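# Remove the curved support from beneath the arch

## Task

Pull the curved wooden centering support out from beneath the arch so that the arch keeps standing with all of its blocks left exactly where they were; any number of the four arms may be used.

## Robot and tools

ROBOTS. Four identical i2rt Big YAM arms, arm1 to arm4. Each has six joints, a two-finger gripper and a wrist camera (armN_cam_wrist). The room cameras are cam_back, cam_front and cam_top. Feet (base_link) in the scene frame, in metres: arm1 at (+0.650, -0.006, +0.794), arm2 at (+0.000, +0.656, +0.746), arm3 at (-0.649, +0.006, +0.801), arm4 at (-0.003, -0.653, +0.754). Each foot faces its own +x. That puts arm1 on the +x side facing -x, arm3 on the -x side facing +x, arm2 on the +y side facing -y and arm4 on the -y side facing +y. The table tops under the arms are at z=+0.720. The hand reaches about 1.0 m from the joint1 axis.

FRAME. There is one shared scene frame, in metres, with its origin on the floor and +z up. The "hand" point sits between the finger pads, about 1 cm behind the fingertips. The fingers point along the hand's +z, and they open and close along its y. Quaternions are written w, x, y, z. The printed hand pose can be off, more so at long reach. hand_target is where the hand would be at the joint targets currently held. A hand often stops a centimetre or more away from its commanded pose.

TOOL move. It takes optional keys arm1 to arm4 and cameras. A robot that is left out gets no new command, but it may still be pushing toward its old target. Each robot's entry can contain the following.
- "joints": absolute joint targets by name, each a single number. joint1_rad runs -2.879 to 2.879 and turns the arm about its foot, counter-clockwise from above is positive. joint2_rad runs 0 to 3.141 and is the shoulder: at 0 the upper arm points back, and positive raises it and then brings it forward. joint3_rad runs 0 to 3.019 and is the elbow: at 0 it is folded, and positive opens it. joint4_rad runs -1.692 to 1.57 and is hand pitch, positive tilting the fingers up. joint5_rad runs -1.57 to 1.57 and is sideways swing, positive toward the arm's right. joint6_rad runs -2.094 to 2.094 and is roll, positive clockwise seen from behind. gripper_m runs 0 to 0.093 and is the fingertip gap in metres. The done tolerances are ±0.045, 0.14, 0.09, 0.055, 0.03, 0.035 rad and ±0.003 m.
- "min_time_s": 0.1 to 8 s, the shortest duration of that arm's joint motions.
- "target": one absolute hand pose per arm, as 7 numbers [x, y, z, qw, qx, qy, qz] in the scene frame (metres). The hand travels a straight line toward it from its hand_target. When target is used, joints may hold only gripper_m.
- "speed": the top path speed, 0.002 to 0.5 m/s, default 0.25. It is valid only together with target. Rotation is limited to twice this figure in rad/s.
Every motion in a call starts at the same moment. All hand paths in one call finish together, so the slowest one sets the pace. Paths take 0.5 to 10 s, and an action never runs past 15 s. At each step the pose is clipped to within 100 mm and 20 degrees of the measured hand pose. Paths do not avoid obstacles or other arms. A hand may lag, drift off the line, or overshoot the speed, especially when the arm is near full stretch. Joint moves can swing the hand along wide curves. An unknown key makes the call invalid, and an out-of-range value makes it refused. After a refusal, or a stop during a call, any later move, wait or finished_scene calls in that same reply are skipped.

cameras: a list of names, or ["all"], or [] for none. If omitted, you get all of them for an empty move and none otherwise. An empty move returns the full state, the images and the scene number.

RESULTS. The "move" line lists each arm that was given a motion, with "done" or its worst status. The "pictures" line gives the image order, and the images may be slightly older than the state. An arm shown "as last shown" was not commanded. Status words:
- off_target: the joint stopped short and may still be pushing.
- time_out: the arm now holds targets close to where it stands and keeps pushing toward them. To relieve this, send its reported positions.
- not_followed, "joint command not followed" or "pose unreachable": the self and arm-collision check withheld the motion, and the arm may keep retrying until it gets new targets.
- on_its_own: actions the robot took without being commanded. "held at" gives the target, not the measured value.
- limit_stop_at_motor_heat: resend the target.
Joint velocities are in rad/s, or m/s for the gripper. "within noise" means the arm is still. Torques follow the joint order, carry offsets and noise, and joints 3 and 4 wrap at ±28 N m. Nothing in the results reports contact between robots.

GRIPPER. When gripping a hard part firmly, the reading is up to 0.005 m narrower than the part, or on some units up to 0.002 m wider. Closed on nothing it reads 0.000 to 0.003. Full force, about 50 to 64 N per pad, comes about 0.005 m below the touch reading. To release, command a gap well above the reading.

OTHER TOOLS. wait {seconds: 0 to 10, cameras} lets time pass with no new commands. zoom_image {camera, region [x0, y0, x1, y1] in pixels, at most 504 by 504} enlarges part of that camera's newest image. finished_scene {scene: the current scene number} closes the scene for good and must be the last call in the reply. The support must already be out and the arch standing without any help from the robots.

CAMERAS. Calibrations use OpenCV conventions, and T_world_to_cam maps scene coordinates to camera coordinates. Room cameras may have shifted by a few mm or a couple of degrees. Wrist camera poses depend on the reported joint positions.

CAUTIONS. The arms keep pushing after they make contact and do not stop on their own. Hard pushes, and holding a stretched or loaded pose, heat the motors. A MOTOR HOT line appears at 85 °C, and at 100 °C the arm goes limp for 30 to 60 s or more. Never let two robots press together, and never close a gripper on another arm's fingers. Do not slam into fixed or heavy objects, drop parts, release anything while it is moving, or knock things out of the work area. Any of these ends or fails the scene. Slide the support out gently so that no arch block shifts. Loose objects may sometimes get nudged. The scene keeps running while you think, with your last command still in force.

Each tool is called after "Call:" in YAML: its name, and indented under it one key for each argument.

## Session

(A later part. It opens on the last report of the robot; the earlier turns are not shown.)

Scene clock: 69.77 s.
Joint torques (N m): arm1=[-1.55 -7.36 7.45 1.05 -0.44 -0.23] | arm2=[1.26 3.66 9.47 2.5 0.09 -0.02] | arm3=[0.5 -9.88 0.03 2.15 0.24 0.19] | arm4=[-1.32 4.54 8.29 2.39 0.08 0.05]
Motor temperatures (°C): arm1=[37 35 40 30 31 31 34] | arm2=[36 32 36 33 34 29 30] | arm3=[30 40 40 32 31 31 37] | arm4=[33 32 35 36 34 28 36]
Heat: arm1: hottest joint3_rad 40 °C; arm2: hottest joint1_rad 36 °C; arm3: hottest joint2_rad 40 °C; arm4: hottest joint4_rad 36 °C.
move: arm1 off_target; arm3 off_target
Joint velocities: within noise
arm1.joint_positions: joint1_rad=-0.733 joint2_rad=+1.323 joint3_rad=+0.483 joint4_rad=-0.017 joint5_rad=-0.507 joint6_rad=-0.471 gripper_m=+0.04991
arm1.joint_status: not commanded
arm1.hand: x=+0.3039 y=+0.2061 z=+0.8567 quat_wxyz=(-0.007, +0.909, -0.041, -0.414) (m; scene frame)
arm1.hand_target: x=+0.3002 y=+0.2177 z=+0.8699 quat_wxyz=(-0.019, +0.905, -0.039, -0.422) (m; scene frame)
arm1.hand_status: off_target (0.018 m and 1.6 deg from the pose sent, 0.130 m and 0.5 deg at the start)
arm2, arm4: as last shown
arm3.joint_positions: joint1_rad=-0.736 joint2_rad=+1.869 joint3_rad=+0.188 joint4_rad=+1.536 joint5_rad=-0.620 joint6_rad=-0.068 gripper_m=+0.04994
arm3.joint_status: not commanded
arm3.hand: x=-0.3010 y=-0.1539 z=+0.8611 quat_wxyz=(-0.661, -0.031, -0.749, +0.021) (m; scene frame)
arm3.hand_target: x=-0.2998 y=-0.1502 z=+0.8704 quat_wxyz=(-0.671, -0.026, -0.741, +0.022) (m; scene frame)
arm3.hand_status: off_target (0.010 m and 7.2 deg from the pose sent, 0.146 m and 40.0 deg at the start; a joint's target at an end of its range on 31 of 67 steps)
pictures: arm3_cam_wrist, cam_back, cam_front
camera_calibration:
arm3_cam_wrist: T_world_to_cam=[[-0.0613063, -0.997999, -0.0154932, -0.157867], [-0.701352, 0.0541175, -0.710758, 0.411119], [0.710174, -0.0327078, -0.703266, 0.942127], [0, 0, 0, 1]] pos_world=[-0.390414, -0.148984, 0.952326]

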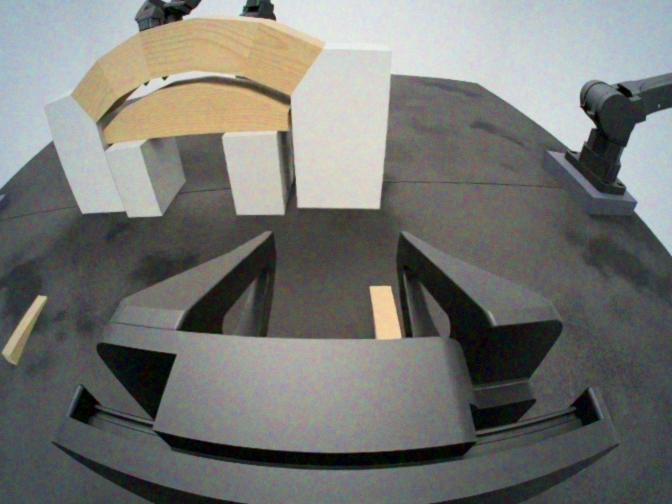

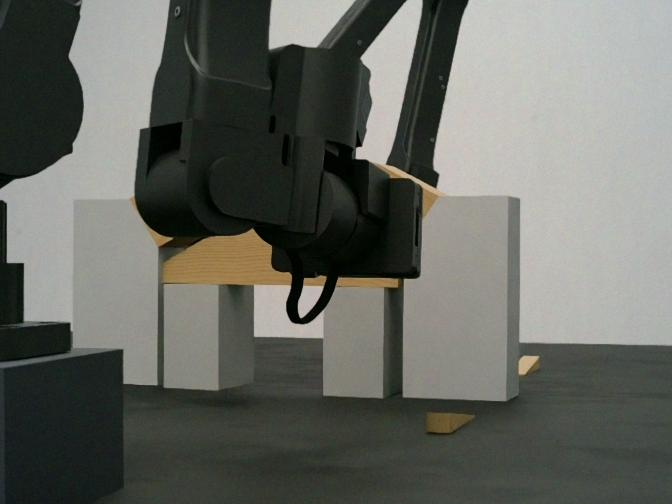

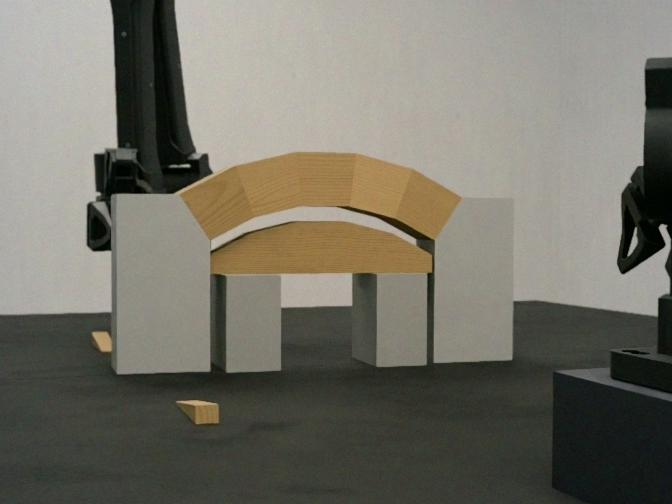

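Call:
move:
  arm1: {"target":[0.20,-0.02,0.86,-0.4777,-0.4777,0.5213,0.5213],"joints":{"gripper_m":0.09}}
  arm3: {"target":[-0.12,0.01,0.85,0.5731,0.0357,0.8184,-0.0250],"joints":{"gripper_m":0.0}}
  cameras: ["arm1_cam_wrist","arm3_cam_wrist"]

Scene clock: 75.93 s.
Joint torques (N m): arm1=[0.91 -7.12 1.65 3.54 0.13 -0.08] | arm2=[0.85 3.9 9.48 2.44 0.09 -0.02] | arm3=[0.38 -10.87 7.92 0.98 0.31 0.21] | arm4=[-1.08 4.84 8.31 2.29 0.06 0.08]
Motor temperatures (°C): arm1=[37 35 40 30 31 31 34] | arm2=[36 32 36 33 34 29 30] | arm3=[30 40 40 32 31 31 37] | arm4=[33 32 36 36 34 28 36]
Heat: arm1: hottest joint3_rad 40 °C; arm2: hottest joint1_rad 36 °C; arm3: hottest joint2_rad 40 °C; arm4: hottest joint3_rad 36 °C.
move: arm1 off_target; arm3 off_target
Joint velocities: within noise
arm1.joint_positions: joint1_rad=+0.114 joint2_rad=+1.930 joint3_rad=+0.313 joint4_rad=+1.561 joint5_rad=+0.190 joint6_rad=+1.576 gripper_m=+0.08989
arm1.joint_status: all done
arm1.hand: x=+0.2039 y=-0.0131 z=+0.8618 quat_wxyz=(+0.459, +0.489, -0.534, -0.515) (m; scene frame)
arm1.hand_target: x=+0.2000 y=-0.0200 z=+0.8603 quat_wxyz=(+0.468, +0.486, -0.531, -0.512) (m; scene frame)
arm1.hand_status: off_target (0.008 m and 3.1 deg from the pose sent, 0.249 m and 96.2 deg at the start; a joint's target at an end of its range on 33 of 131 steps)
arm2, arm4: as last shown
arm3.joint_positions: joint1_rad=+0.003 joint2_rad=+1.738 joint3_rad=+0.522 joint4_rad=+0.858 joint5_rad=+0.123 joint6_rad=+0.043 gripper_m=+0.00017
arm3.joint_status: all done
arm3.hand: x=-0.1328 y=+0.0054 z=+0.8451 quat_wxyz=(-0.568, -0.034, -0.822, +0.030) (m; scene frame)
arm3.hand_target: x=-0.1204 y=+0.0101 z=+0.8502 quat_wxyz=(-0.573, -0.036, -0.818, +0.025) (m; scene frame)
arm3.hand_status: off_target (0.014 m and 1.0 deg from the pose sent, 0.245 m and 12.9 deg at the start)
pictures: arm1_cam_wrist, arm3_cam_wrist
camera_calibration:
arm1_cam_wrist: T_world_to_cam=[[0.0646283, 0.00728375, -0.997883, 0.845821], [0.494756, -0.868652, 0.0257026, -0.131232], [-0.866625, -0.49537, -0.0597432, 0.349511], [0, 0, 0, 1]] pos_world=[0.313159, 0.0529817, 0.868284]
arm3_cam_wrist: T_world_to_cam=[[-0.077755, -0.996972, 0.00111702, -0.0049887], [-0.848138, 0.0655583, -0.525703, 0.333187], [0.524038, -0.0418234, -0.850667, 0.916548], [0, 0, 0, 1]] pos_world=[-0.198105, 0.0115164, 0.95484]

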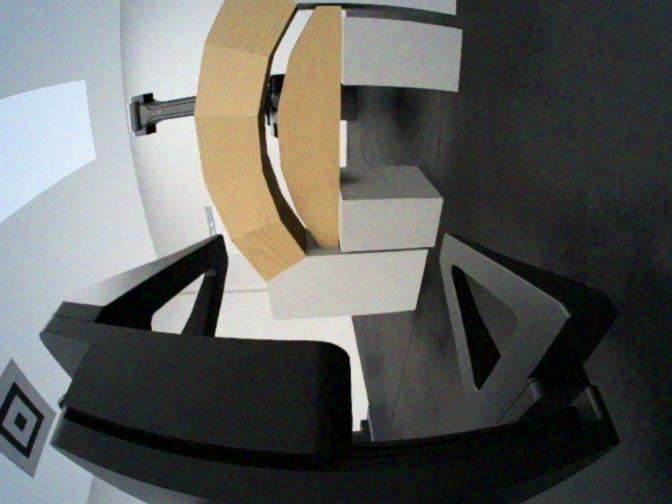

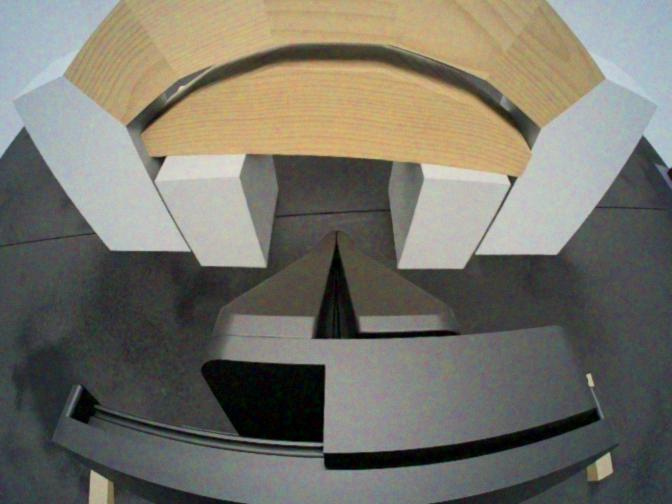

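Call:
move:
  arm3: {"target":[-0.005,0.002,0.843,0.5731,0.0357,0.8184,-0.0250],"speed":0.07}
  arm1: {"target":[0.14,-0.014,0.862,-0.4777,-0.4777,0.5213,0.5213],"speed":0.1}
  cameras: ["arm1_cam_wrist","arm3_cam_wrist","cam_front"]

Scene clock: 79.07 s.
Joint torques (N m): arm1=[-1.67 -8.88 2.93 1.62 -0.12 -0.16] | arm2=[1.2 3.78 9.54 2.5 0.1 -0.03] | arm3=[-1.26 -13.68 10.96 1.16 0.06 0.09] | arm4=[-1.08 4.66 8.16 2.26 0.06 0.05]
Motor temperatures (°C): arm1=[37 35 40 30 31 31 33] | arm2=[36 32 36 33 34 29 29] | arm3=[30 40 40 32 31 31 37] | arm4=[33 32 36 36 34 28 36]
Heat: arm1: hottest joint3_rad 40 °C; arm2: hottest joint1_rad 36 °C; arm3: hottest joint2_rad 40 °C; arm4: hottest joint3_rad 36 °C.
move: arm1 off_target; arm3 off_target
Joint velocities: within noise
arm1.joint_positions: joint1_rad=+0.108 joint2_rad=+1.965 joint3_rad=+0.467 joint4_rad=+1.517 joint5_rad=+0.158 joint6_rad=+1.576 gripper_m=+0.08989
arm1.joint_status: not commanded
arm1.hand: x=+0.1465 y=-0.0208 z=+0.8739 quat_wxyz=(+0.487, +0.475, -0.512, -0.524) (m; scene frame)
arm1.hand_target: x=+0.1406 y=-0.0140 z=+0.8621 quat_wxyz=(+0.478, +0.478, -0.521, -0.521) (m; scene frame)
arm1.hand_status: off_target (0.015 m and 1.5 deg from the pose sent, 0.064 m and 3.0 deg at the start)
arm2, arm4: as last shown
arm3.joint_positions: joint1_rad=-0.005 joint2_rad=+1.909 joint3_rad=+0.830 joint4_rad=+0.709 joint5_rad=+0.102 joint6_rad=+0.043 gripper_m=+0.00017
arm3.joint_status: not commanded
arm3.hand: x=-0.0261 y=+0.0087 z=+0.8355 quat_wxyz=(-0.563, -0.031, -0.826, +0.023) (m; scene frame)
arm3.hand_target: x=-0.0064 y=+0.0018 z=+0.8435 quat_wxyz=(-0.573, -0.036, -0.818, +0.025) (m; scene frame)
arm3.hand_status: off_target (0.023 m and 1.6 deg from the pose sent, 0.128 m and 1.0 deg at the start)
pictures: arm1_cam_wrist, arm3_cam_wrist, cam_front
camera_calibration:
arm1_cam_wrist: T_world_to_cam=[[-0.00973287, 0.000761033, -0.999952, 0.874178], [0.518139, -0.855277, -0.00569414, -0.0855905], [-0.855241, -0.51817, 0.00792998, 0.235299], [0, 0, 0, 1]] pos_world=[0.254094, 0.0480562, 0.871783]
arm3_cam_wrist: T_world_to_cam=[[-0.0655936, -0.997833, -0.00524648, 0.01222], [-0.85528, 0.0589295, -0.514805, 0.409187], [0.513998, -0.0292807, -0.857291, 0.857833], [0, 0, 0, 1]] pos_world=[-0.0901546, 0.0131983, 0.946128]

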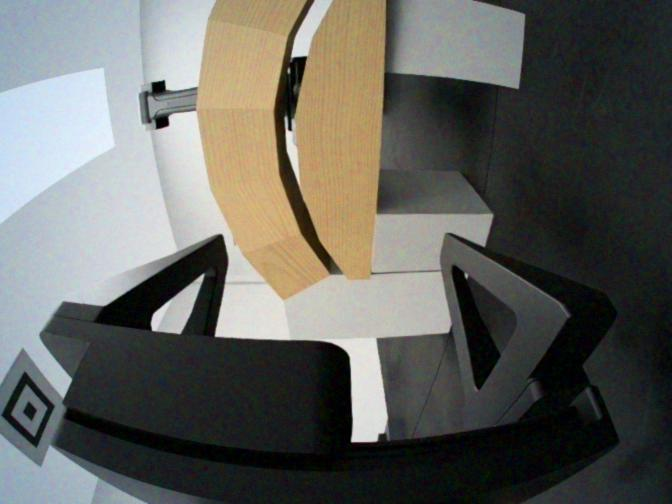

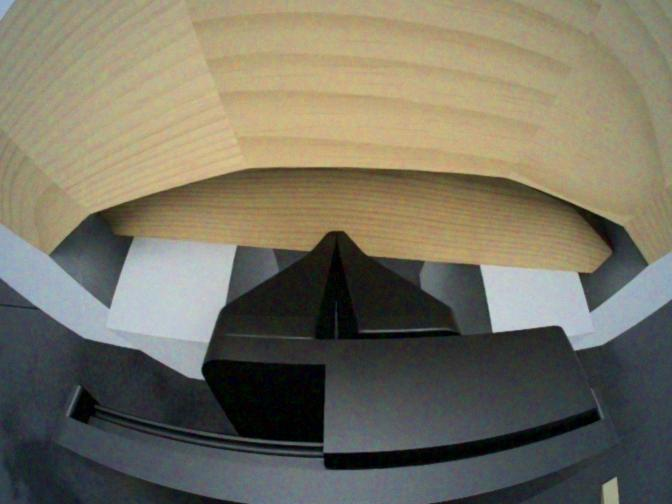

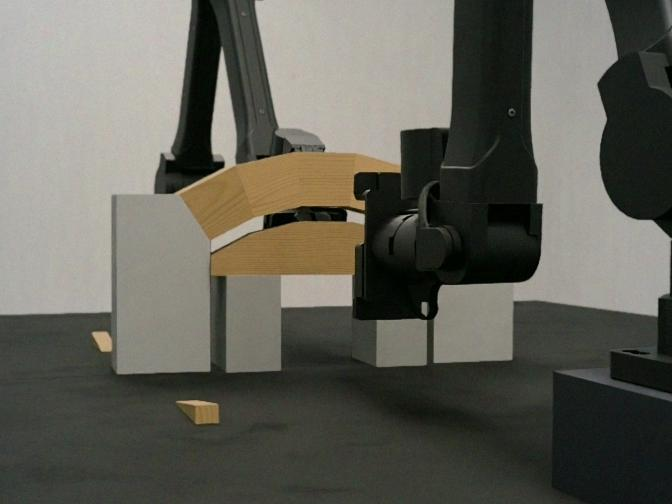

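Call:
move:
  arm3: {"target":[0.008,0.0,0.841,0.5731,0.0357,0.8184,-0.0250],"speed":0.04}
  arm1: {"target":[0.07,0.0,0.863,-0.4777,-0.4777,0.5213,0.5213],"speed":0.08}
  cameras: ["arm1_cam_wrist","cam_top"]

Scene clock: 81.27 s.
Joint torques (N m): arm1=[-1.44 -10.87 4.52 1.58 -0.12 -0.16] | arm2=[1.08 3.96 9.51 2.44 0.11 -0.01] | arm3=[-1.32 -14.04 11.14 1.09 0.03 0.08] | arm4=[-0.79 4.6 8.27 2.43 0 0.05]
Motor temperatures (°C): arm1=[37 35 40 30 31 31 33] | arm2=[36 32 36 33 34 29 29] | arm3=[30 40 41 32 31 31 37] | arm4=[33 32 36 36 34 28 36]
Heat: arm1: hottest joint3_rad 40 °C; arm2: hottest joint1_rad 36 °C; arm3: hottest joint3_rad 41 °C; arm4: hottest joint3_rad 36 °C.
move: arm1 off_target; arm3 off_target
Joint velocities: within noise
arm1.joint_positions: joint1_rad=+0.062 joint2_rad=+1.997 joint3_rad=+0.649 joint4_rad=+1.363 joint5_rad=+0.112 joint6_rad=+1.576 gripper_m=+0.08989
arm1.joint_status: not commanded
arm1.hand: x=+0.0788 y=-0.0078 z=+0.8747 quat_wxyz=(+0.485, +0.476, -0.513, -0.524) (m; scene frame)
arm1.hand_target: x=+0.0707 y=-0.0001 z=+0.8631 quat_wxyz=(+0.478, +0.478, -0.521, -0.521) (m; scene frame)
arm1.hand_status: off_target (0.017 m and 1.3 deg from the pose sent, 0.080 m and 1.5 deg at the start)
arm2, arm4: as last shown
arm3.joint_positions: joint1_rad=-0.009 joint2_rad=+1.930 joint3_rad=+0.870 joint4_rad=+0.696 joint5_rad=+0.098 joint6_rad=+0.043 gripper_m=+0.00017
arm3.joint_status: not commanded
arm3.hand: x=-0.0124 y=+0.0074 z=+0.8358 quat_wxyz=(-0.565, -0.031, -0.824, +0.023) (m; scene frame)
arm3.hand_target: x=+0.0067 y=-0.0001 z=+0.8416 quat_wxyz=(-0.573, -0.036, -0.818, +0.025) (m; scene frame)
arm3.hand_status: off_target (0.022 m and 1.3 deg from the pose sent, 0.036 m and 1.6 deg at the start)
pictures: arm1_cam_wrist, cam_top
camera_calibration:
arm1_cam_wrist: T_world_to_cam=[[-0.00524663, 0.00185954, -0.999985, 0.873947], [0.517755, -0.855518, -0.00430741, -0.0405631], [-0.855513, -0.517769, 0.0035258, 0.18808], [0, 0, 0, 1]] pos_world=[0.186492, 0.0610544, 0.873095]

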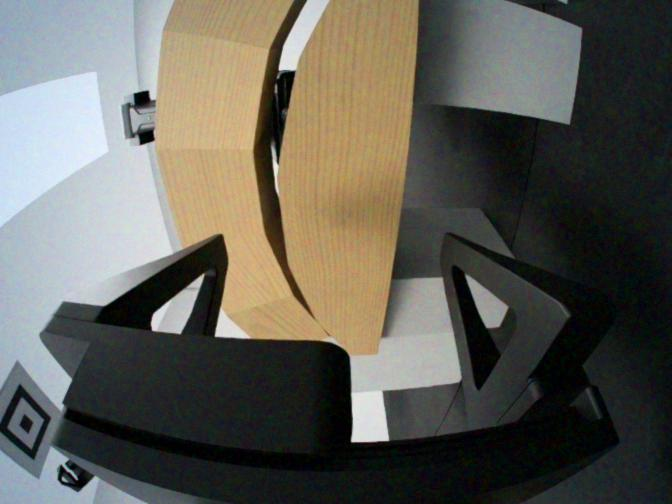

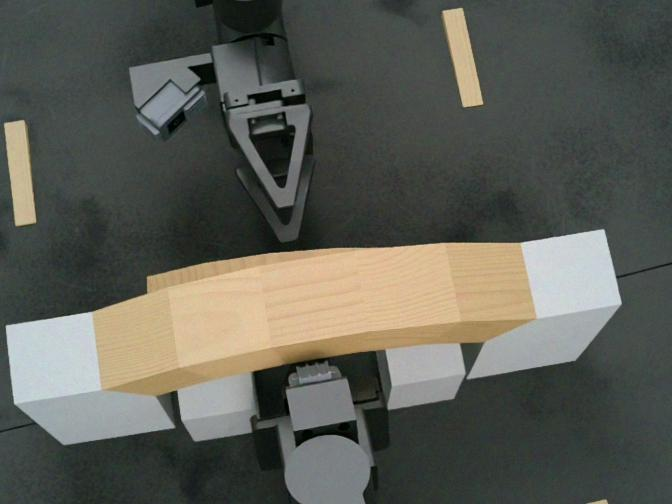

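Call:
move:
  arm1: {"target":[0.036,0.003,0.862,-0.4777,-0.4777,0.5213,0.5213],"speed":0.05}
  cameras: ["arm1_cam_wrist","cam_top","cam_front"]

Scene clock: 83.23 s.
Joint torques (N m): arm1=[-1.73 -12.92 5.16 1.7 -0.13 -0.17] | arm2=[1.14 3.96 9.51 2.51 0.09 -0.02] | arm3=[-1.32 -13.92 11.12 1.06 0.04 0.06] | arm4=[-1.2 4.66 8.27 2.3 0.07 0.08]
Motor temperatures (°C): arm1=[37 35 40 30 30 31 33] | arm2=[36 32 36 33 34 29 29] | arm3=[30 40 41 32 31 31 36] | arm4=[33 32 36 36 34 28 36]
Heat: arm1: hottest joint3_rad 40 °C; arm2: hottest joint1_rad 36 °C; arm3: hottest joint3_rad 41 °C; arm4: hottest joint3_rad 36 °C.
move: arm1 off_target
Joint velocities: within noise
arm1.joint_positions: joint1_rad=+0.054 joint2_rad=+2.027 joint3_rad=+0.743 joint4_rad=+1.298 joint5_rad=+0.104 joint6_rad=+1.576 gripper_m=+0.08989
arm1.joint_status: not commanded
arm1.hand: x=+0.0457 y=-0.0058 z=+0.8741 quat_wxyz=(+0.485, +0.477, -0.513, -0.523) (m; scene frame)
arm1.hand_target: x=+0.0368 y=+0.0029 z=+0.8623 quat_wxyz=(+0.478, +0.478, -0.521, -0.521) (m; scene frame)
arm1.hand_status: off_target (0.018 m and 1.3 deg from the pose sent, 0.046 m and 1.3 deg at the start)
arm2, arm3, arm4: as last shown
pictures: arm1_cam_wrist, cam_front, cam_top
camera_calibration:
arm1_cam_wrist: T_world_to_cam=[[-0.00440858, 0.00201512, -0.999988, 0.873236], [0.518378, -0.855142, -0.00400857, -0.0219569], [-0.85514, -0.51839, 0.00272537, 0.161446], [0, 0, 0, 1]] pos_world=[0.153291, 0.0631562, 0.872697]

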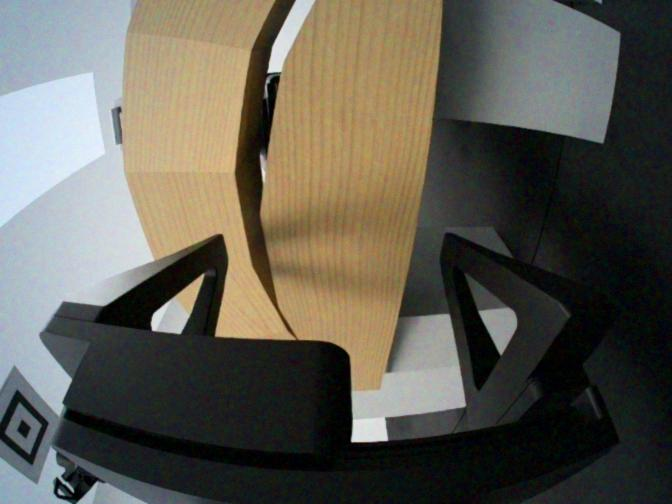

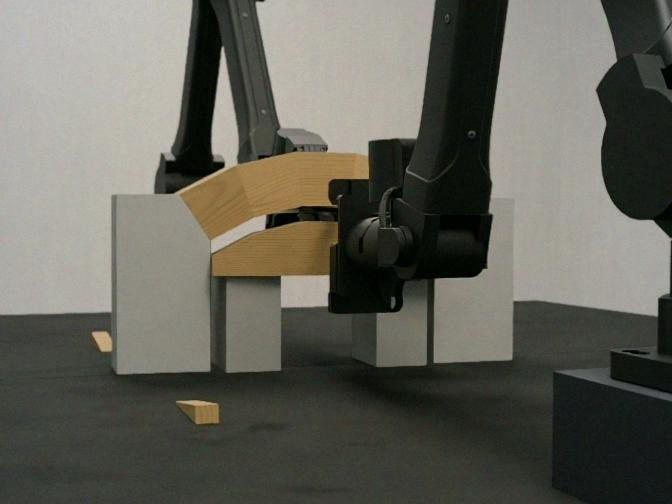

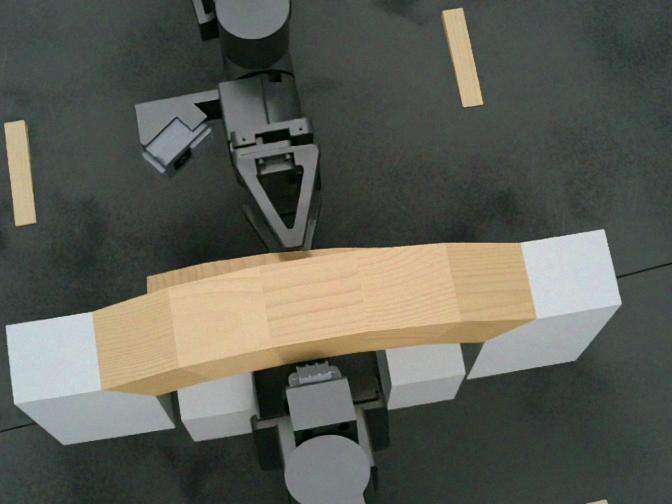

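Call:
move:
  arm1: {"joints":{"gripper_m":0.055}}

Call:
move:
  arm1: {"joints":{"gripper_m":0.044}}
  cameras: ["arm1_cam_wrist"]

Scene clock: 84.23 s.
Joint torques (N m): arm1=[-1.73 -12.22 5.18 1.84 -0.11 -0.17] | arm2=[1.26 3.6 9.51 2.45 0.11 -0.01] | arm3=[-1.26 -14.15 11 1.11 0.05 0.07] | arm4=[-1.26 4.13 8.25 2.19 0.05 0.1]
Motor temperatures (°C): arm1=[37 35 40 30 30 31 33] | arm2=[36 32 36 33 34 29 29] | arm3=[30 40 41 32 31 31 36] | arm4=[33 32 36 36 34 28 36]
Heat: arm1: hottest joint3_rad 40 °C; arm2: hottest joint1_rad 36 °C; arm3: hottest joint3_rad 41 °C; arm4: hottest joint3_rad 36 °C.
move: arm1 done
Joint velocities: within noise
arm1.joint_positions: joint1_rad=+0.054 joint2_rad=+2.030 joint3_rad=+0.743 joint4_rad=+1.294 joint5_rad=+0.103 joint6_rad=+1.576 gripper_m=+0.05605
arm1.joint_status: all done
arm1.hand: x=+0.0458 y=-0.0058 z=+0.8714 quat_wxyz=(+0.483, +0.479, -0.515, -0.522) (m; scene frame)
arm1.hand_target: x=+0.0369 y=+0.0029 z=+0.8622 quat_wxyz=(+0.478, +0.478, -0.521, -0.521) (m; scene frame)
arm1.hand_status: not commanded
arm2, arm4: as last shown
arm3.joint_positions: joint1_rad=-0.009 joint2_rad=+1.931 joint3_rad=+0.872 joint4_rad=+0.695 joint5_rad=+0.098 joint6_rad=+0.043 gripper_m=+0.00017
arm3.joint_status: not commanded
arm3.hand: x=-0.0119 y=+0.0072 z=+0.8359 quat_wxyz=(-0.565, -0.031, -0.824, +0.023) (m; scene frame)
arm3.hand_target: x=+0.0067 y=-0.0002 z=+0.8415 quat_wxyz=(-0.573, -0.036, -0.818, +0.025) (m; scene frame)
arm3.hand_status: not commanded
pictures: none

Scene clock: 84.67 s.
Joint torques (N m): arm1=[-1.67 -12.16 5.12 1.84 -0.1 -0.17] | arm2=[1.03 3.72 9.47 2.47 0.1 -0.01] | arm3=[-1.2 -14.1 11.03 1.1 0.04 0.06] | arm4=[-0.97 4.48 8.28 2.44 0.05 0.07]
Motor temperatures (°C): arm1=[37 35 40 30 30 31 33] | arm2=[36 32 36 33 34 29 29] | arm3=[30 40 41 32 31 31 36] | arm4=[33 32 36 36 34 28 36]
Heat: arm1: hottest joint3_rad 40 °C; arm2: hottest joint1_rad 36 °C; arm3: hottest joint3_rad 41 °C; arm4: hottest joint3_rad 36 °C.
move: arm1 off_target
Joint velocities: within noise
arm1.joint_positions: joint1_rad=+0.054 joint2_rad=+2.030 joint3_rad=+0.743 joint4_rad=+1.294 joint5_rad=+0.103 joint6_rad=+1.576 gripper_m=+0.05576
arm1.joint_status: gripper_m off_target (ended at +0.05576, target +0.04400)
arm1.hand: x=+0.0458 y=-0.0058 z=+0.8714 quat_wxyz=(+0.483, +0.479, -0.515, -0.522) (m; scene frame)
arm1.hand_target: x=+0.0369 y=+0.0029 z=+0.8622 quat_wxyz=(+0.478, +0.478, -0.521, -0.521) (m; scene frame)
arm1.hand_status: not commanded
arm2.joint_positions: joint1_rad=-0.491 joint2_rad=+0.571 joint3_rad=+1.396 joint4_rad=-1.145 joint5_rad=+0.158 joint6_rad=+0.378 gripper_m=+0.09396
arm2.joint_status: not commanded
arm2.hand: x=-0.1424 y=+0.4717 z=+1.3418 quat_wxyz=(-0.330, -0.780, -0.216, +0.486) (m; scene frame)
arm2.hand_target: x=-0.1404 y=+0.4751 z=+1.3501 quat_wxyz=(-0.336, -0.774, -0.213, +0.492) (m; scene frame)
arm2.hand_status: not commanded
arm3: as last shown
arm4.joint_positions: joint1_rad=-0.377 joint2_rad=+0.615 joint3_rad=+1.493 joint4_rad=-1.274 joint5_rad=+0.157 joint6_rad=-0.616 gripper_m=+0.09396
arm4.joint_status: not commanded
arm4.hand: x=+0.0978 y=-0.4603 z=+1.3602 quat_wxyz=(-0.554, +0.623, -0.545, -0.090) (m; scene frame)
arm4.hand_target: x=+0.0963 y=-0.4637 z=+1.3683 quat_wxyz=(-0.562, +0.618, -0.542, -0.093) (m; scene frame)
arm4.hand_status: not commanded
pictures: arm1_cam_wrist
camera_calibration:
arm1_cam_wrist: T_world_to_cam=[[0.00239834, 0.00218768, -0.999995, 0.870205], [0.518686, -0.854964, -0.000626407, -0.0250175], [-0.854961, -0.518682, -0.00318522, 0.166672], [0, 0, 0, 1]] pos_world=[0.153387, 0.0631571, 0.870716]

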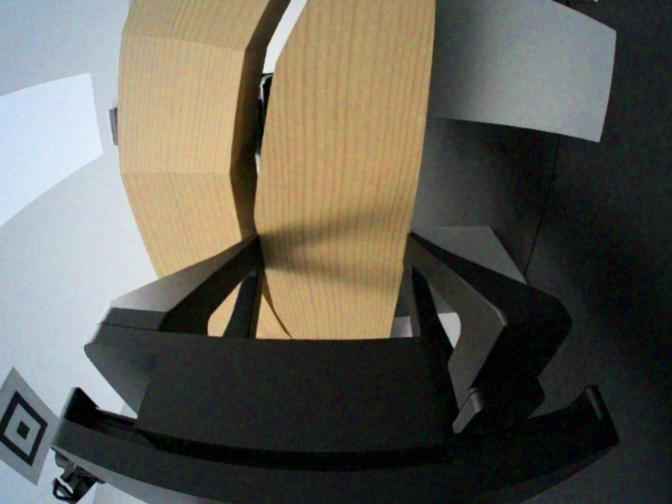

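Call:
move:
  arm1: {"target":[0.21,-0.012,0.872,-0.4777,-0.4777,0.5213,0.5213],"speed":0.08}
  cameras: ["arm1_cam_wrist","cam_front","cam_top"]

Scene clock: 87.70 s.
Joint torques (N m): arm1=[0.67 -12.04 0.34 4.98 0.16 -0.24] | arm2=[1.14 3.78 9.5 2.5 0.09 -0.02] | arm3=[-1.03 -14.39 9.88 1.07 0.04 0.06] | arm4=[-1.26 4.37 8.28 2.4 0.06 0.05]
Motor temperatures (°C): arm1=[37 35 39 30 30 31 34] | arm2=[36 32 36 33 34 29 29] | arm3=[30 41 41 32 31 31 36] | arm4=[33 32 36 36 34 28 36]
Heat: arm1: hottest joint3_rad 39 °C; arm2: hottest joint1_rad 36 °C; arm3: hottest joint2_rad 41 °C; arm4: hottest joint3_rad 36 °C.
move: arm1 off_target
Joint velocities: within noise
arm1.joint_positions: joint1_rad=+0.087 joint2_rad=+1.951 joint3_rad=+0.293 joint4_rad=+1.530 joint5_rad=+0.162 joint6_rad=+1.589 gripper_m=+0.05565
arm1.joint_status: not commanded
arm1.hand: x=+0.2139 y=-0.0051 z=+0.8407 quat_wxyz=(+0.441, +0.505, -0.553, -0.494) (m; scene frame)
arm1.hand_target: x=+0.2103 y=-0.0118 z=+0.8712 quat_wxyz=(+0.471, +0.484, -0.529, -0.514) (m; scene frame)
arm1.hand_status: off_target (0.032 m and 7.1 deg from the pose sent, 0.164 m and 1.0 deg at the start; a joint's target at an end of its range on 27 of 84 steps)
arm2, arm4: as last shown
arm3.joint_positions: joint1_rad=-0.012 joint2_rad=+1.932 joint3_rad=+0.885 joint4_rad=+0.695 joint5_rad=+0.098 joint6_rad=+0.043 gripper_m=+0.00017
arm3.joint_status: not commanded
arm3.hand: x=-0.0062 y=+0.0056 z=+0.8409 quat_wxyz=(-0.570, -0.033, -0.821, +0.023) (m; scene frame)
arm3.hand_target: x=+0.0066 y=-0.0001 z=+0.8414 quat_wxyz=(-0.573, -0.036, -0.818, +0.025) (m; scene frame)
arm3.hand_status: not commanded
pictures: arm1_cam_wrist, cam_front, cam_top
camera_calibration:
arm1_cam_wrist: T_world_to_cam=[[0.136147, -0.00298671, -0.990684, 0.802587], [0.490339, -0.868716, 0.0700048, -0.164959], [-0.860832, -0.495302, -0.116808, 0.407614], [0, 0, 0, 1]] pos_world=[0.322503, 0.0609866, 0.85427]

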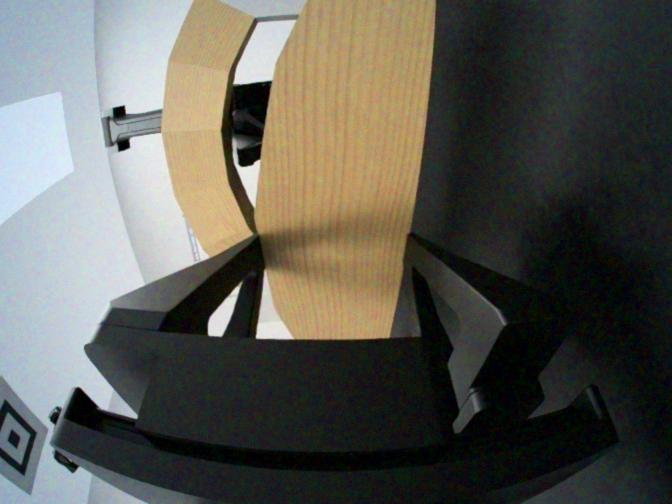

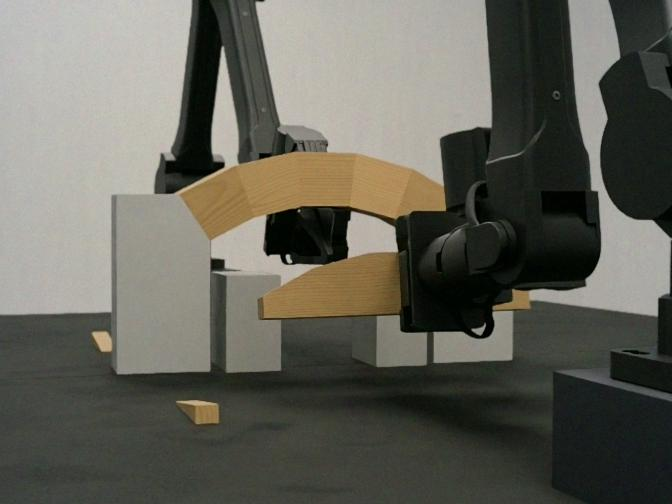

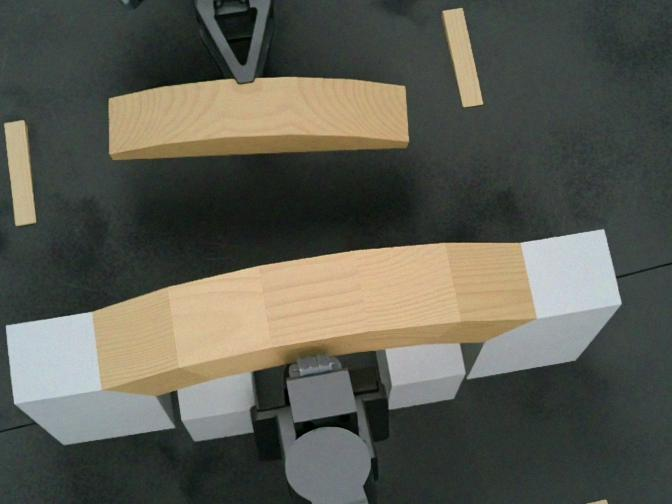

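Call:
move:
  arm1: {"target":[0.215,-0.012,0.825,-0.4113,-0.536,0.5849,0.4489],"speed":0.1}
  arm3: {"target":[-0.12,0.01,0.843,0.5731,0.0357,0.8184,-0.0250],"speed":0.1}
  cameras: ["cam_front"]

Scene clock: 90.03 s.
Joint torques (N m): arm1=[0.5 -11.58 0.98 2.67 -0.01 -0.07] | arm2=[1.2 3.78 9.52 2.47 0.11 -0.02] | arm3=[0.62 -14.04 4.48 2.28 0.3 0.2] | arm4=[-1.26 4.48 8.29 2.32 0.06 0.05]
Motor temperatures (°C): arm1=[37 35 39 30 30 31 34] | arm2=[36 32 37 33 34 29 29] | arm3=[30 41 41 32 31 31 36] | arm4=[33 32 36 36 34 28 36]
Heat: arm1: hottest joint3_rad 39 °C; arm2: hottest joint3_rad 37 °C; arm3: hottest joint2_rad 41 °C; arm4: hottest joint3_rad 36 °C.
move: arm1 off_target; arm3 off_target
Joint velocities: within noise
arm1.joint_positions: joint1_rad=+0.087 joint2_rad=+1.888 joint3_rad=+0.293 joint4_rad=+1.278 joint5_rad=+0.156 joint6_rad=+1.609 gripper_m=+0.05565
arm1.joint_status: not commanded
arm1.hand: x=+0.2209 y=-0.0054 z=+0.8062 quat_wxyz=(+0.390, +0.547, -0.594, -0.443) (m; scene frame)
arm1.hand_target: x=+0.2151 y=-0.0119 z=+0.8247 quat_wxyz=(+0.412, +0.536, -0.585, -0.449) (m; scene frame)
arm1.hand_status: off_target (0.021 m and 3.0 deg from the pose sent, 0.017 m and 8.0 deg at the start; a joint's target at an end of its range on 1 of 58 steps)
arm2, arm4: as last shown
arm3.joint_positions: joint1_rad=+0.000 joint2_rad=+1.794 joint3_rad=+0.559 joint4_rad=+0.852 joint5_rad=+0.122 joint6_rad=+0.043 gripper_m=+0.00017
arm3.joint_status: not commanded
arm3.hand: x=-0.1217 y=+0.0047 z=+0.8289 quat_wxyz=(-0.557, -0.034, -0.829, +0.031) (m; scene frame)
arm3.hand_target: x=-0.1199 y=+0.0099 z=+0.8429 quat_wxyz=(-0.573, -0.036, -0.818, +0.025) (m; scene frame)
arm3.hand_status: off_target (0.015 m and 2.3 deg from the pose sent, 0.114 m and 0.6 deg at the start)
pictures: cam_front

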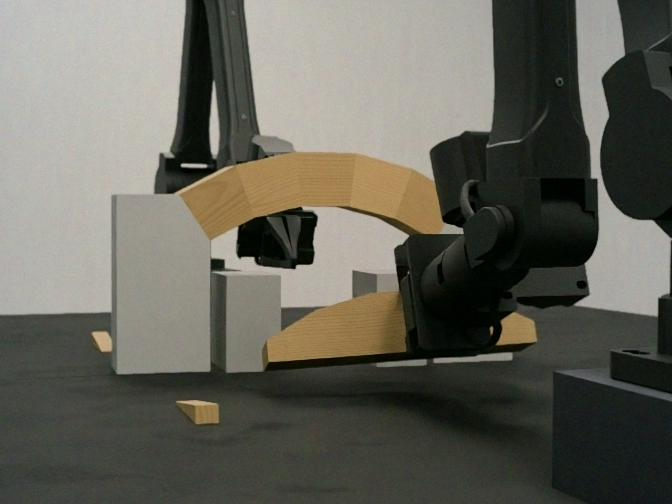

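Call:
move:
  arm1: {"target":[0.215,-0.012,0.8,-0.4113,-0.536,0.5849,0.4489],"speed":0.06}
  cameras: ["cam_front"]

Scene clock: 91.27 s.
Joint torques (N m): arm1=[0.67 -8.53 1.37 4.82 0.05 -0.12] | arm2=[1.14 3.9 9.5 2.48 0.1 -0.03] | arm3=[0.56 -14.04 4.48 2.28 0.3 0.2] | arm4=[-0.97 4.66 8.23 2.26 0.1 0.07]
Motor temperatures (°C): arm1=[37 35 39 30 30 31 34] | arm2=[36 32 37 33 34 29 29] | arm3=[30 41 41 32 31 31 36] | arm4=[33 32 36 36 34 28 36]
Heat: arm1: hottest joint3_rad 39 °C; arm2: hottest joint3_rad 37 °C; arm3: hottest joint2_rad 41 °C; arm4: hottest joint3_rad 36 °C.
move: arm1 off_target
Joint velocities: within noise
arm1.joint_positions: joint1_rad=+0.088 joint2_rad=+1.979 joint3_rad=+0.293 joint4_rad=+1.348 joint5_rad=+0.155 joint6_rad=+1.616 gripper_m=+0.05565
arm1.joint_status: not commanded
arm1.hand: x=+0.2271 y=-0.0051 z=+0.7858 quat_wxyz=(+0.385, +0.550, -0.600, -0.436) (m; scene frame)
arm1.hand_target: x=+0.2156 y=-0.0121 z=+0.8001 quat_wxyz=(+0.411, +0.536, -0.585, -0.448) (m; scene frame)
arm1.hand_status: off_target (0.020 m and 4.1 deg from the pose sent, 0.011 m and 3.1 deg at the start)
arm2, arm3, arm4: as last shown
pictures: cam_front

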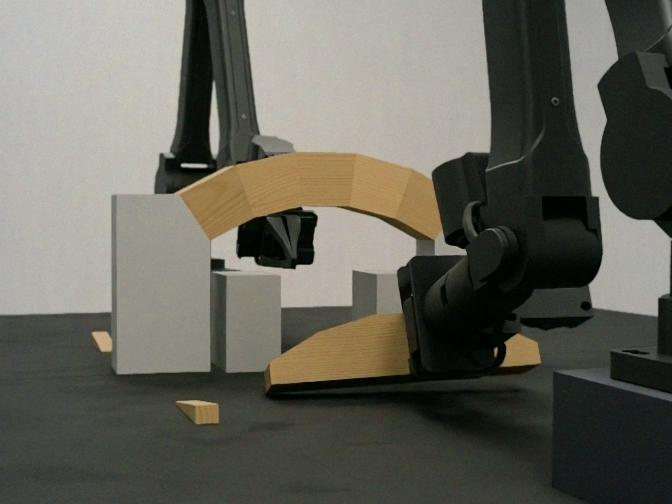

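Call:
move:
  arm1: {"target":[0.215,-0.012,0.805,-0.3778,-0.56,0.5563,0.4837],"speed":0.06}
  cameras: ["cam_front"]

Scene clock: 93.57 s.
Joint torques (N m): arm1=[0.73 -9.35 1.13 4.01 0.32 -0.59] | arm2=[1.26 3.78 9.48 2.41 0.1 -0.02] | arm3=[0.62 -13.98 4.48 2.28 0.32 0.2] | arm4=[-1.2 4.07 8.14 2.29 0.07 0.09]
Motor temperatures (°C): arm1=[37 35 39 30 30 31 34] | arm2=[36 32 37 33 34 29 29] | arm3=[30 41 41 32 30 31 36] | arm4=[33 32 36 36 34 28 35]
Heat: arm1: hottest joint3_rad 39 °C; arm2: hottest joint3_rad 37 °C; arm3: hottest joint2_rad 41 °C; arm4: hottest joint3_rad 36 °C.
move: arm1 off_target
Joint velocities: within noise
arm1.joint_positions: joint1_rad=+0.108 joint2_rad=+1.979 joint3_rad=+0.297 joint4_rad=+1.367 joint5_rad=+0.201 joint6_rad=+1.546 gripper_m=+0.05565
arm1.joint_status: not commanded
arm1.hand: x=+0.2242 y=-0.0060 z=+0.7916 quat_wxyz=(+0.368, +0.560, -0.579, -0.464) (m; scene frame)
arm1.hand_target: x=+0.2154 y=-0.0120 z=+0.8050 quat_wxyz=(+0.378, +0.560, -0.557, -0.483) (m; scene frame)
arm1.hand_status: off_target (0.017 m and 3.6 deg from the pose sent, 0.024 m and 7.6 deg at the start)
arm2, arm3, arm4: as last shown
pictures: cam_front

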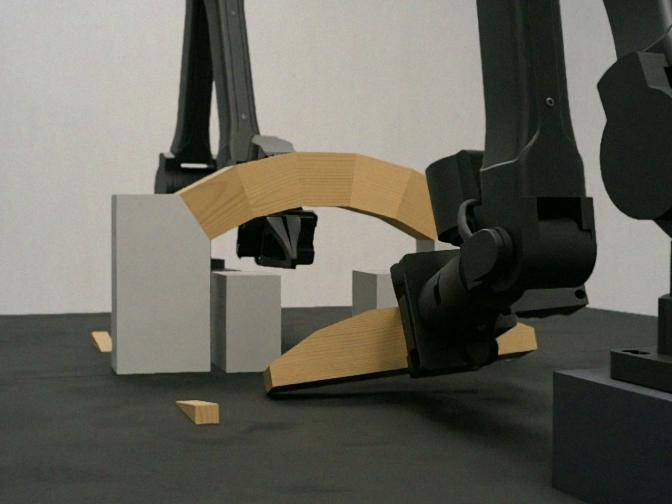

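Call:
move:
  arm1: {"target":[0.215,-0.012,0.835,-0.3778,-0.56,0.5563,0.4837],"speed":0.1}
  cameras: ["cam_front","arm1_cam_wrist"]

Scene clock: 95.10 s.
Joint torques (N m): arm1=[0.5 -11.34 1.17 2.7 0.16 -0.29] | arm2=[0.97 3.96 9.5 2.51 0.1 0] | arm3=[0.5 -13.98 4.46 2.28 0.3 0.2] | arm4=[-1.14 4.37 8.32 2.24 0.01 0.08]
Motor temperatures (°C): arm1=[37 35 39 30 30 31 34] | arm2=[36 32 37 33 34 29 29] | arm3=[30 41 41 32 30 31 36] | arm4=[33 32 36 36 34 28 35]
Heat: arm1: hottest joint3_rad 39 °C; arm2: hottest joint3_rad 37 °C; arm3: hottest joint2_rad 41 °C; arm4: hottest joint3_rad 36 °C.
move: arm1 off_target
Joint velocities: within noise
arm1.joint_positions: joint1_rad=+0.108 joint2_rad=+1.845 joint3_rad=+0.292 joint4_rad=+1.249 joint5_rad=+0.203 joint6_rad=+1.516 gripper_m=+0.05565
arm1.joint_status: not commanded
arm1.hand: x=+0.2194 y=-0.0064 z=+0.8175 quat_wxyz=(+0.364, +0.566, -0.569, -0.473) (m; scene frame)
arm1.hand_target: x=+0.2151 y=-0.0119 z=+0.8347 quat_wxyz=(+0.378, +0.560, -0.556, -0.484) (m; scene frame)
arm1.hand_status: off_target (0.019 m and 2.6 deg from the pose sent, 0.045 m and 3.6 deg at the start)
arm2, arm3, arm4: as last shown
pictures: arm1_cam_wrist, cam_front
camera_calibration:
arm1_cam_wrist: T_world_to_cam=[[0.313239, 0.0856909, -0.945801, 0.703943], [0.471711, -0.878416, 0.0766395, -0.168554], [-0.824239, -0.470151, -0.315575, 0.563544], [0, 0, 0, 1]] pos_world=[0.323502, 0.0565685, 0.856549]

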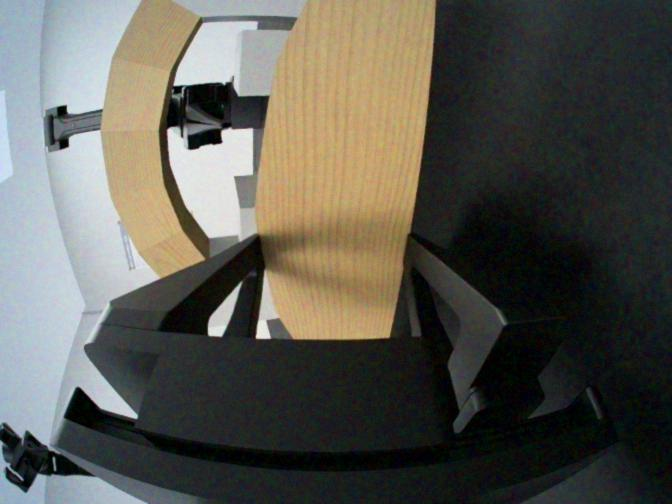

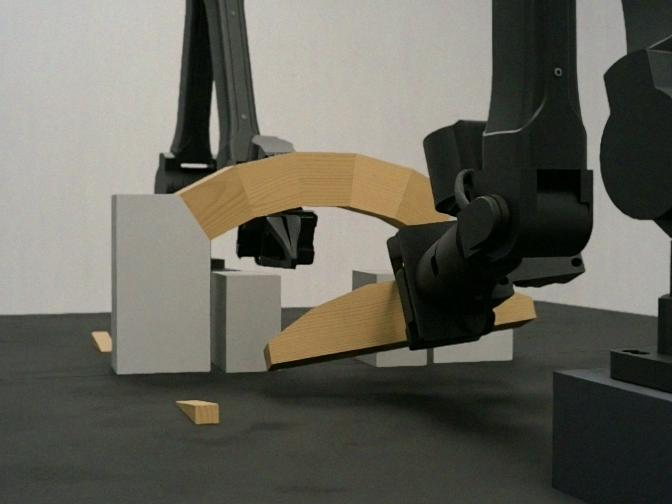

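Call:
move:
  arm1: {"target":[0.215,-0.012,0.81,-0.4321,-0.5194,0.602,0.4255],"speed":0.1}
  cameras: ["cam_front"]

Scene clock: 97.17 s.
Joint torques (N m): arm1=[-1.55 -9 1.32 4.88 -0.01 -0.06] | arm2=[1.08 3.72 9.54 2.52 0.1 -0.02] | arm3=[0.5 -13.92 4.4 2.26 0.3 0.2] | arm4=[-0.97 4.84 8.23 2.3 0.05 0.07]
Motor temperatures (°C): arm1=[37 35 39 31 30 31 34] | arm2=[36 32 37 33 34 29 29] | arm3=[30 41 41 32 30 31 36] | arm4=[33 32 36 36 34 28 35]
Heat: arm1: hottest joint3_rad 39 °C; arm2: hottest joint3_rad 37 °C; arm3: hottest joint2_rad 41 °C; arm4: hottest joint3_rad 36 °C.
move: arm1 off_target
Joint velocities: within noise
arm1.joint_positions: joint1_rad=+0.103 joint2_rad=+1.917 joint3_rad=+0.292 joint4_rad=+1.290 joint5_rad=+0.123 joint6_rad=+1.681 gripper_m=+0.05565
arm1.joint_status: not commanded
arm1.hand: x=+0.2237 y=-0.0174 z=+0.7967 quat_wxyz=(+0.412, +0.541, -0.607, -0.411) (m; scene frame)
arm1.hand_target: x=+0.2154 y=-0.0120 z=+0.8101 quat_wxyz=(+0.432, +0.520, -0.602, -0.425) (m; scene frame)
arm1.hand_status: off_target (0.017 m and 3.9 deg from the pose sent, 0.010 m and 11.5 deg at the start)
arm2, arm3, arm4: as last shown
pictures: cam_front

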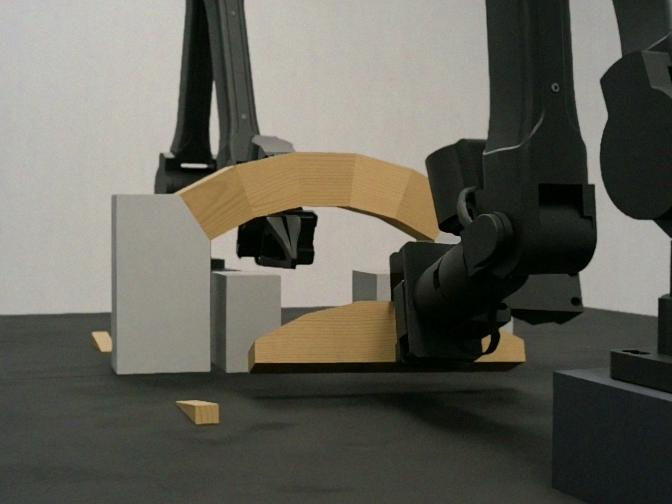

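Call:
move:
  arm1: {"target":[0.215,-0.012,0.79,-0.426,-0.525,0.597,0.431],"speed":0.06}
  cameras: ["cam_front"]

Call:
move:
  arm1: {"target":[0.215,-0.012,0.782,-0.426,-0.525,0.597,0.431],"speed":0.06}
  cameras: ["cam_front"]

Scene clock: 98.50 s.
Joint torques (N m): arm1=[-1.38 -8.23 1.21 4.52 0.14 -0.21] | arm2=[1.2 3.84 9.47 2.47 0.1 -0.03] | arm3=[0.56 -13.92 4.48 2.25 0.3 0.19] | arm4=[-0.79 4.89 8.25 2.32 0.03 0.07]
Motor temperatures (°C): arm1=[37 35 39 31 30 31 34] | arm2=[36 32 37 33 34 29 29] | arm3=[30 41 41 32 30 31 36] | arm4=[33 32 36 36 34 28 35]
Heat: arm1: hottest joint3_rad 39 °C; arm2: hottest joint3_rad 37 °C; arm3: hottest joint2_rad 41 °C; arm4: hottest joint3_rad 36 °C.
move: arm1 off_target
Joint velocities: within noise
arm1.joint_positions: joint1_rad=+0.103 joint2_rad=+2.022 joint3_rad=+0.300 joint4_rad=+1.387 joint5_rad=+0.127 joint6_rad=+1.675 gripper_m=+0.05565
arm1.joint_status: not commanded
arm1.hand: x=+0.2263 y=-0.0165 z=+0.7786 quat_wxyz=(+0.410, +0.542, -0.606, -0.413) (m; scene frame)
arm1.hand_target: x=+0.2156 y=-0.0120 z=+0.7900 quat_wxyz=(+0.426, +0.525, -0.598, -0.431) (m; scene frame)
arm1.hand_status: off_target (0.017 m and 3.5 deg from the pose sent, 0.012 m and 3.6 deg at the start)
arm2, arm3, arm4: as last shown
pictures: cam_front

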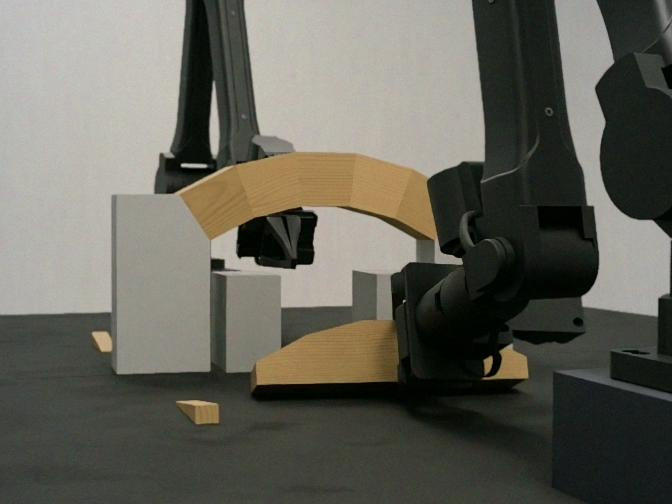

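Scene clock: 99.50 s.
Joint torques (N m): arm1=[-1.38 -7.71 0.85 4.04 0.11 -0.15] | arm2=[1.26 3.78 9.5 2.45 0.1 0] | arm3=[0.62 -13.98 4.45 2.26 0.31 0.21] | arm4=[-1.08 4.37 8.14 2.3 0.07 0.07]
Motor temperatures (°C): arm1=[37 35 39 31 30 31 34] | arm2=[36 32 37 33 34 29 29] | arm3=[30 41 40 32 30 31 36] | arm4=[33 32 36 36 34 28 35]
Heat: arm1: hottest joint3_rad 39 °C; arm2: hottest joint3_rad 37 °C; arm3: hottest joint2_rad 41 °C; arm4: hottest joint3_rad 36 °C.
move: arm1 off_target
Joint velocities: within noise
arm1.joint_positions: joint1_rad=+0.103 joint2_rad=+2.057 joint3_rad=+0.311 joint4_rad=+1.433 joint5_rad=+0.127 joint6_rad=+1.671 gripper_m=+0.05565
arm1.joint_status: not commanded
arm1.hand: x=+0.2228 y=-0.0166 z=+0.7774 quat_wxyz=(+0.416, +0.538, -0.600, -0.420) (m; scene frame)
arm1.hand_target: x=+0.2154 y=-0.0120 z=+0.7820 quat_wxyz=(+0.426, +0.525, -0.597, -0.431) (m; scene frame)
arm1.hand_status: off_target (0.010 m and 2.3 deg from the pose sent, 0.013 m and 3.5 deg at the start)
arm2.joint_positions: joint1_rad=-0.491 joint2_rad=+0.571 joint3_rad=+1.396 joint4_rad=-1.145 joint5_rad=+0.158 joint6_rad=+0.378 gripper_m=+0.09396
arm2.joint_status: not commanded
arm2.hand: x=-0.1424 y=+0.4717 z=+1.3418 quat_wxyz=(-0.330, -0.780, -0.216, +0.486) (m; scene frame)
arm2.hand_target: x=-0.1404 y=+0.4751 z=+1.3501 quat_wxyz=(-0.336, -0.774, -0.213, +0.492) (m; scene frame)
arm2.hand_status: not commanded
arm3: as last shown
arm4.joint_positions: joint1_rad=-0.377 joint2_rad=+0.615 joint3_rad=+1.493 joint4_rad=-1.274 joint5_rad=+0.157 joint6_rad=-0.616 gripper_m=+0.09396
arm4.joint_status: not commanded
arm4.hand: x=+0.0978 y=-0.4603 z=+1.3602 quat_wxyz=(-0.554, +0.623, -0.545, -0.090) (m; scene frame)
arm4.hand_target: x=+0.0963 y=-0.4637 z=+1.3683 quat_wxyz=(-0.562, +0.618, -0.542, -0.093) (m; scene frame)
arm4.hand_status: not commanded
pictures: cam_front

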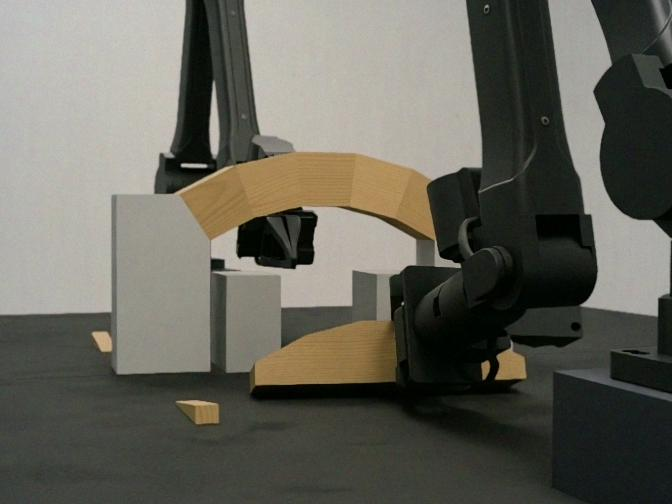

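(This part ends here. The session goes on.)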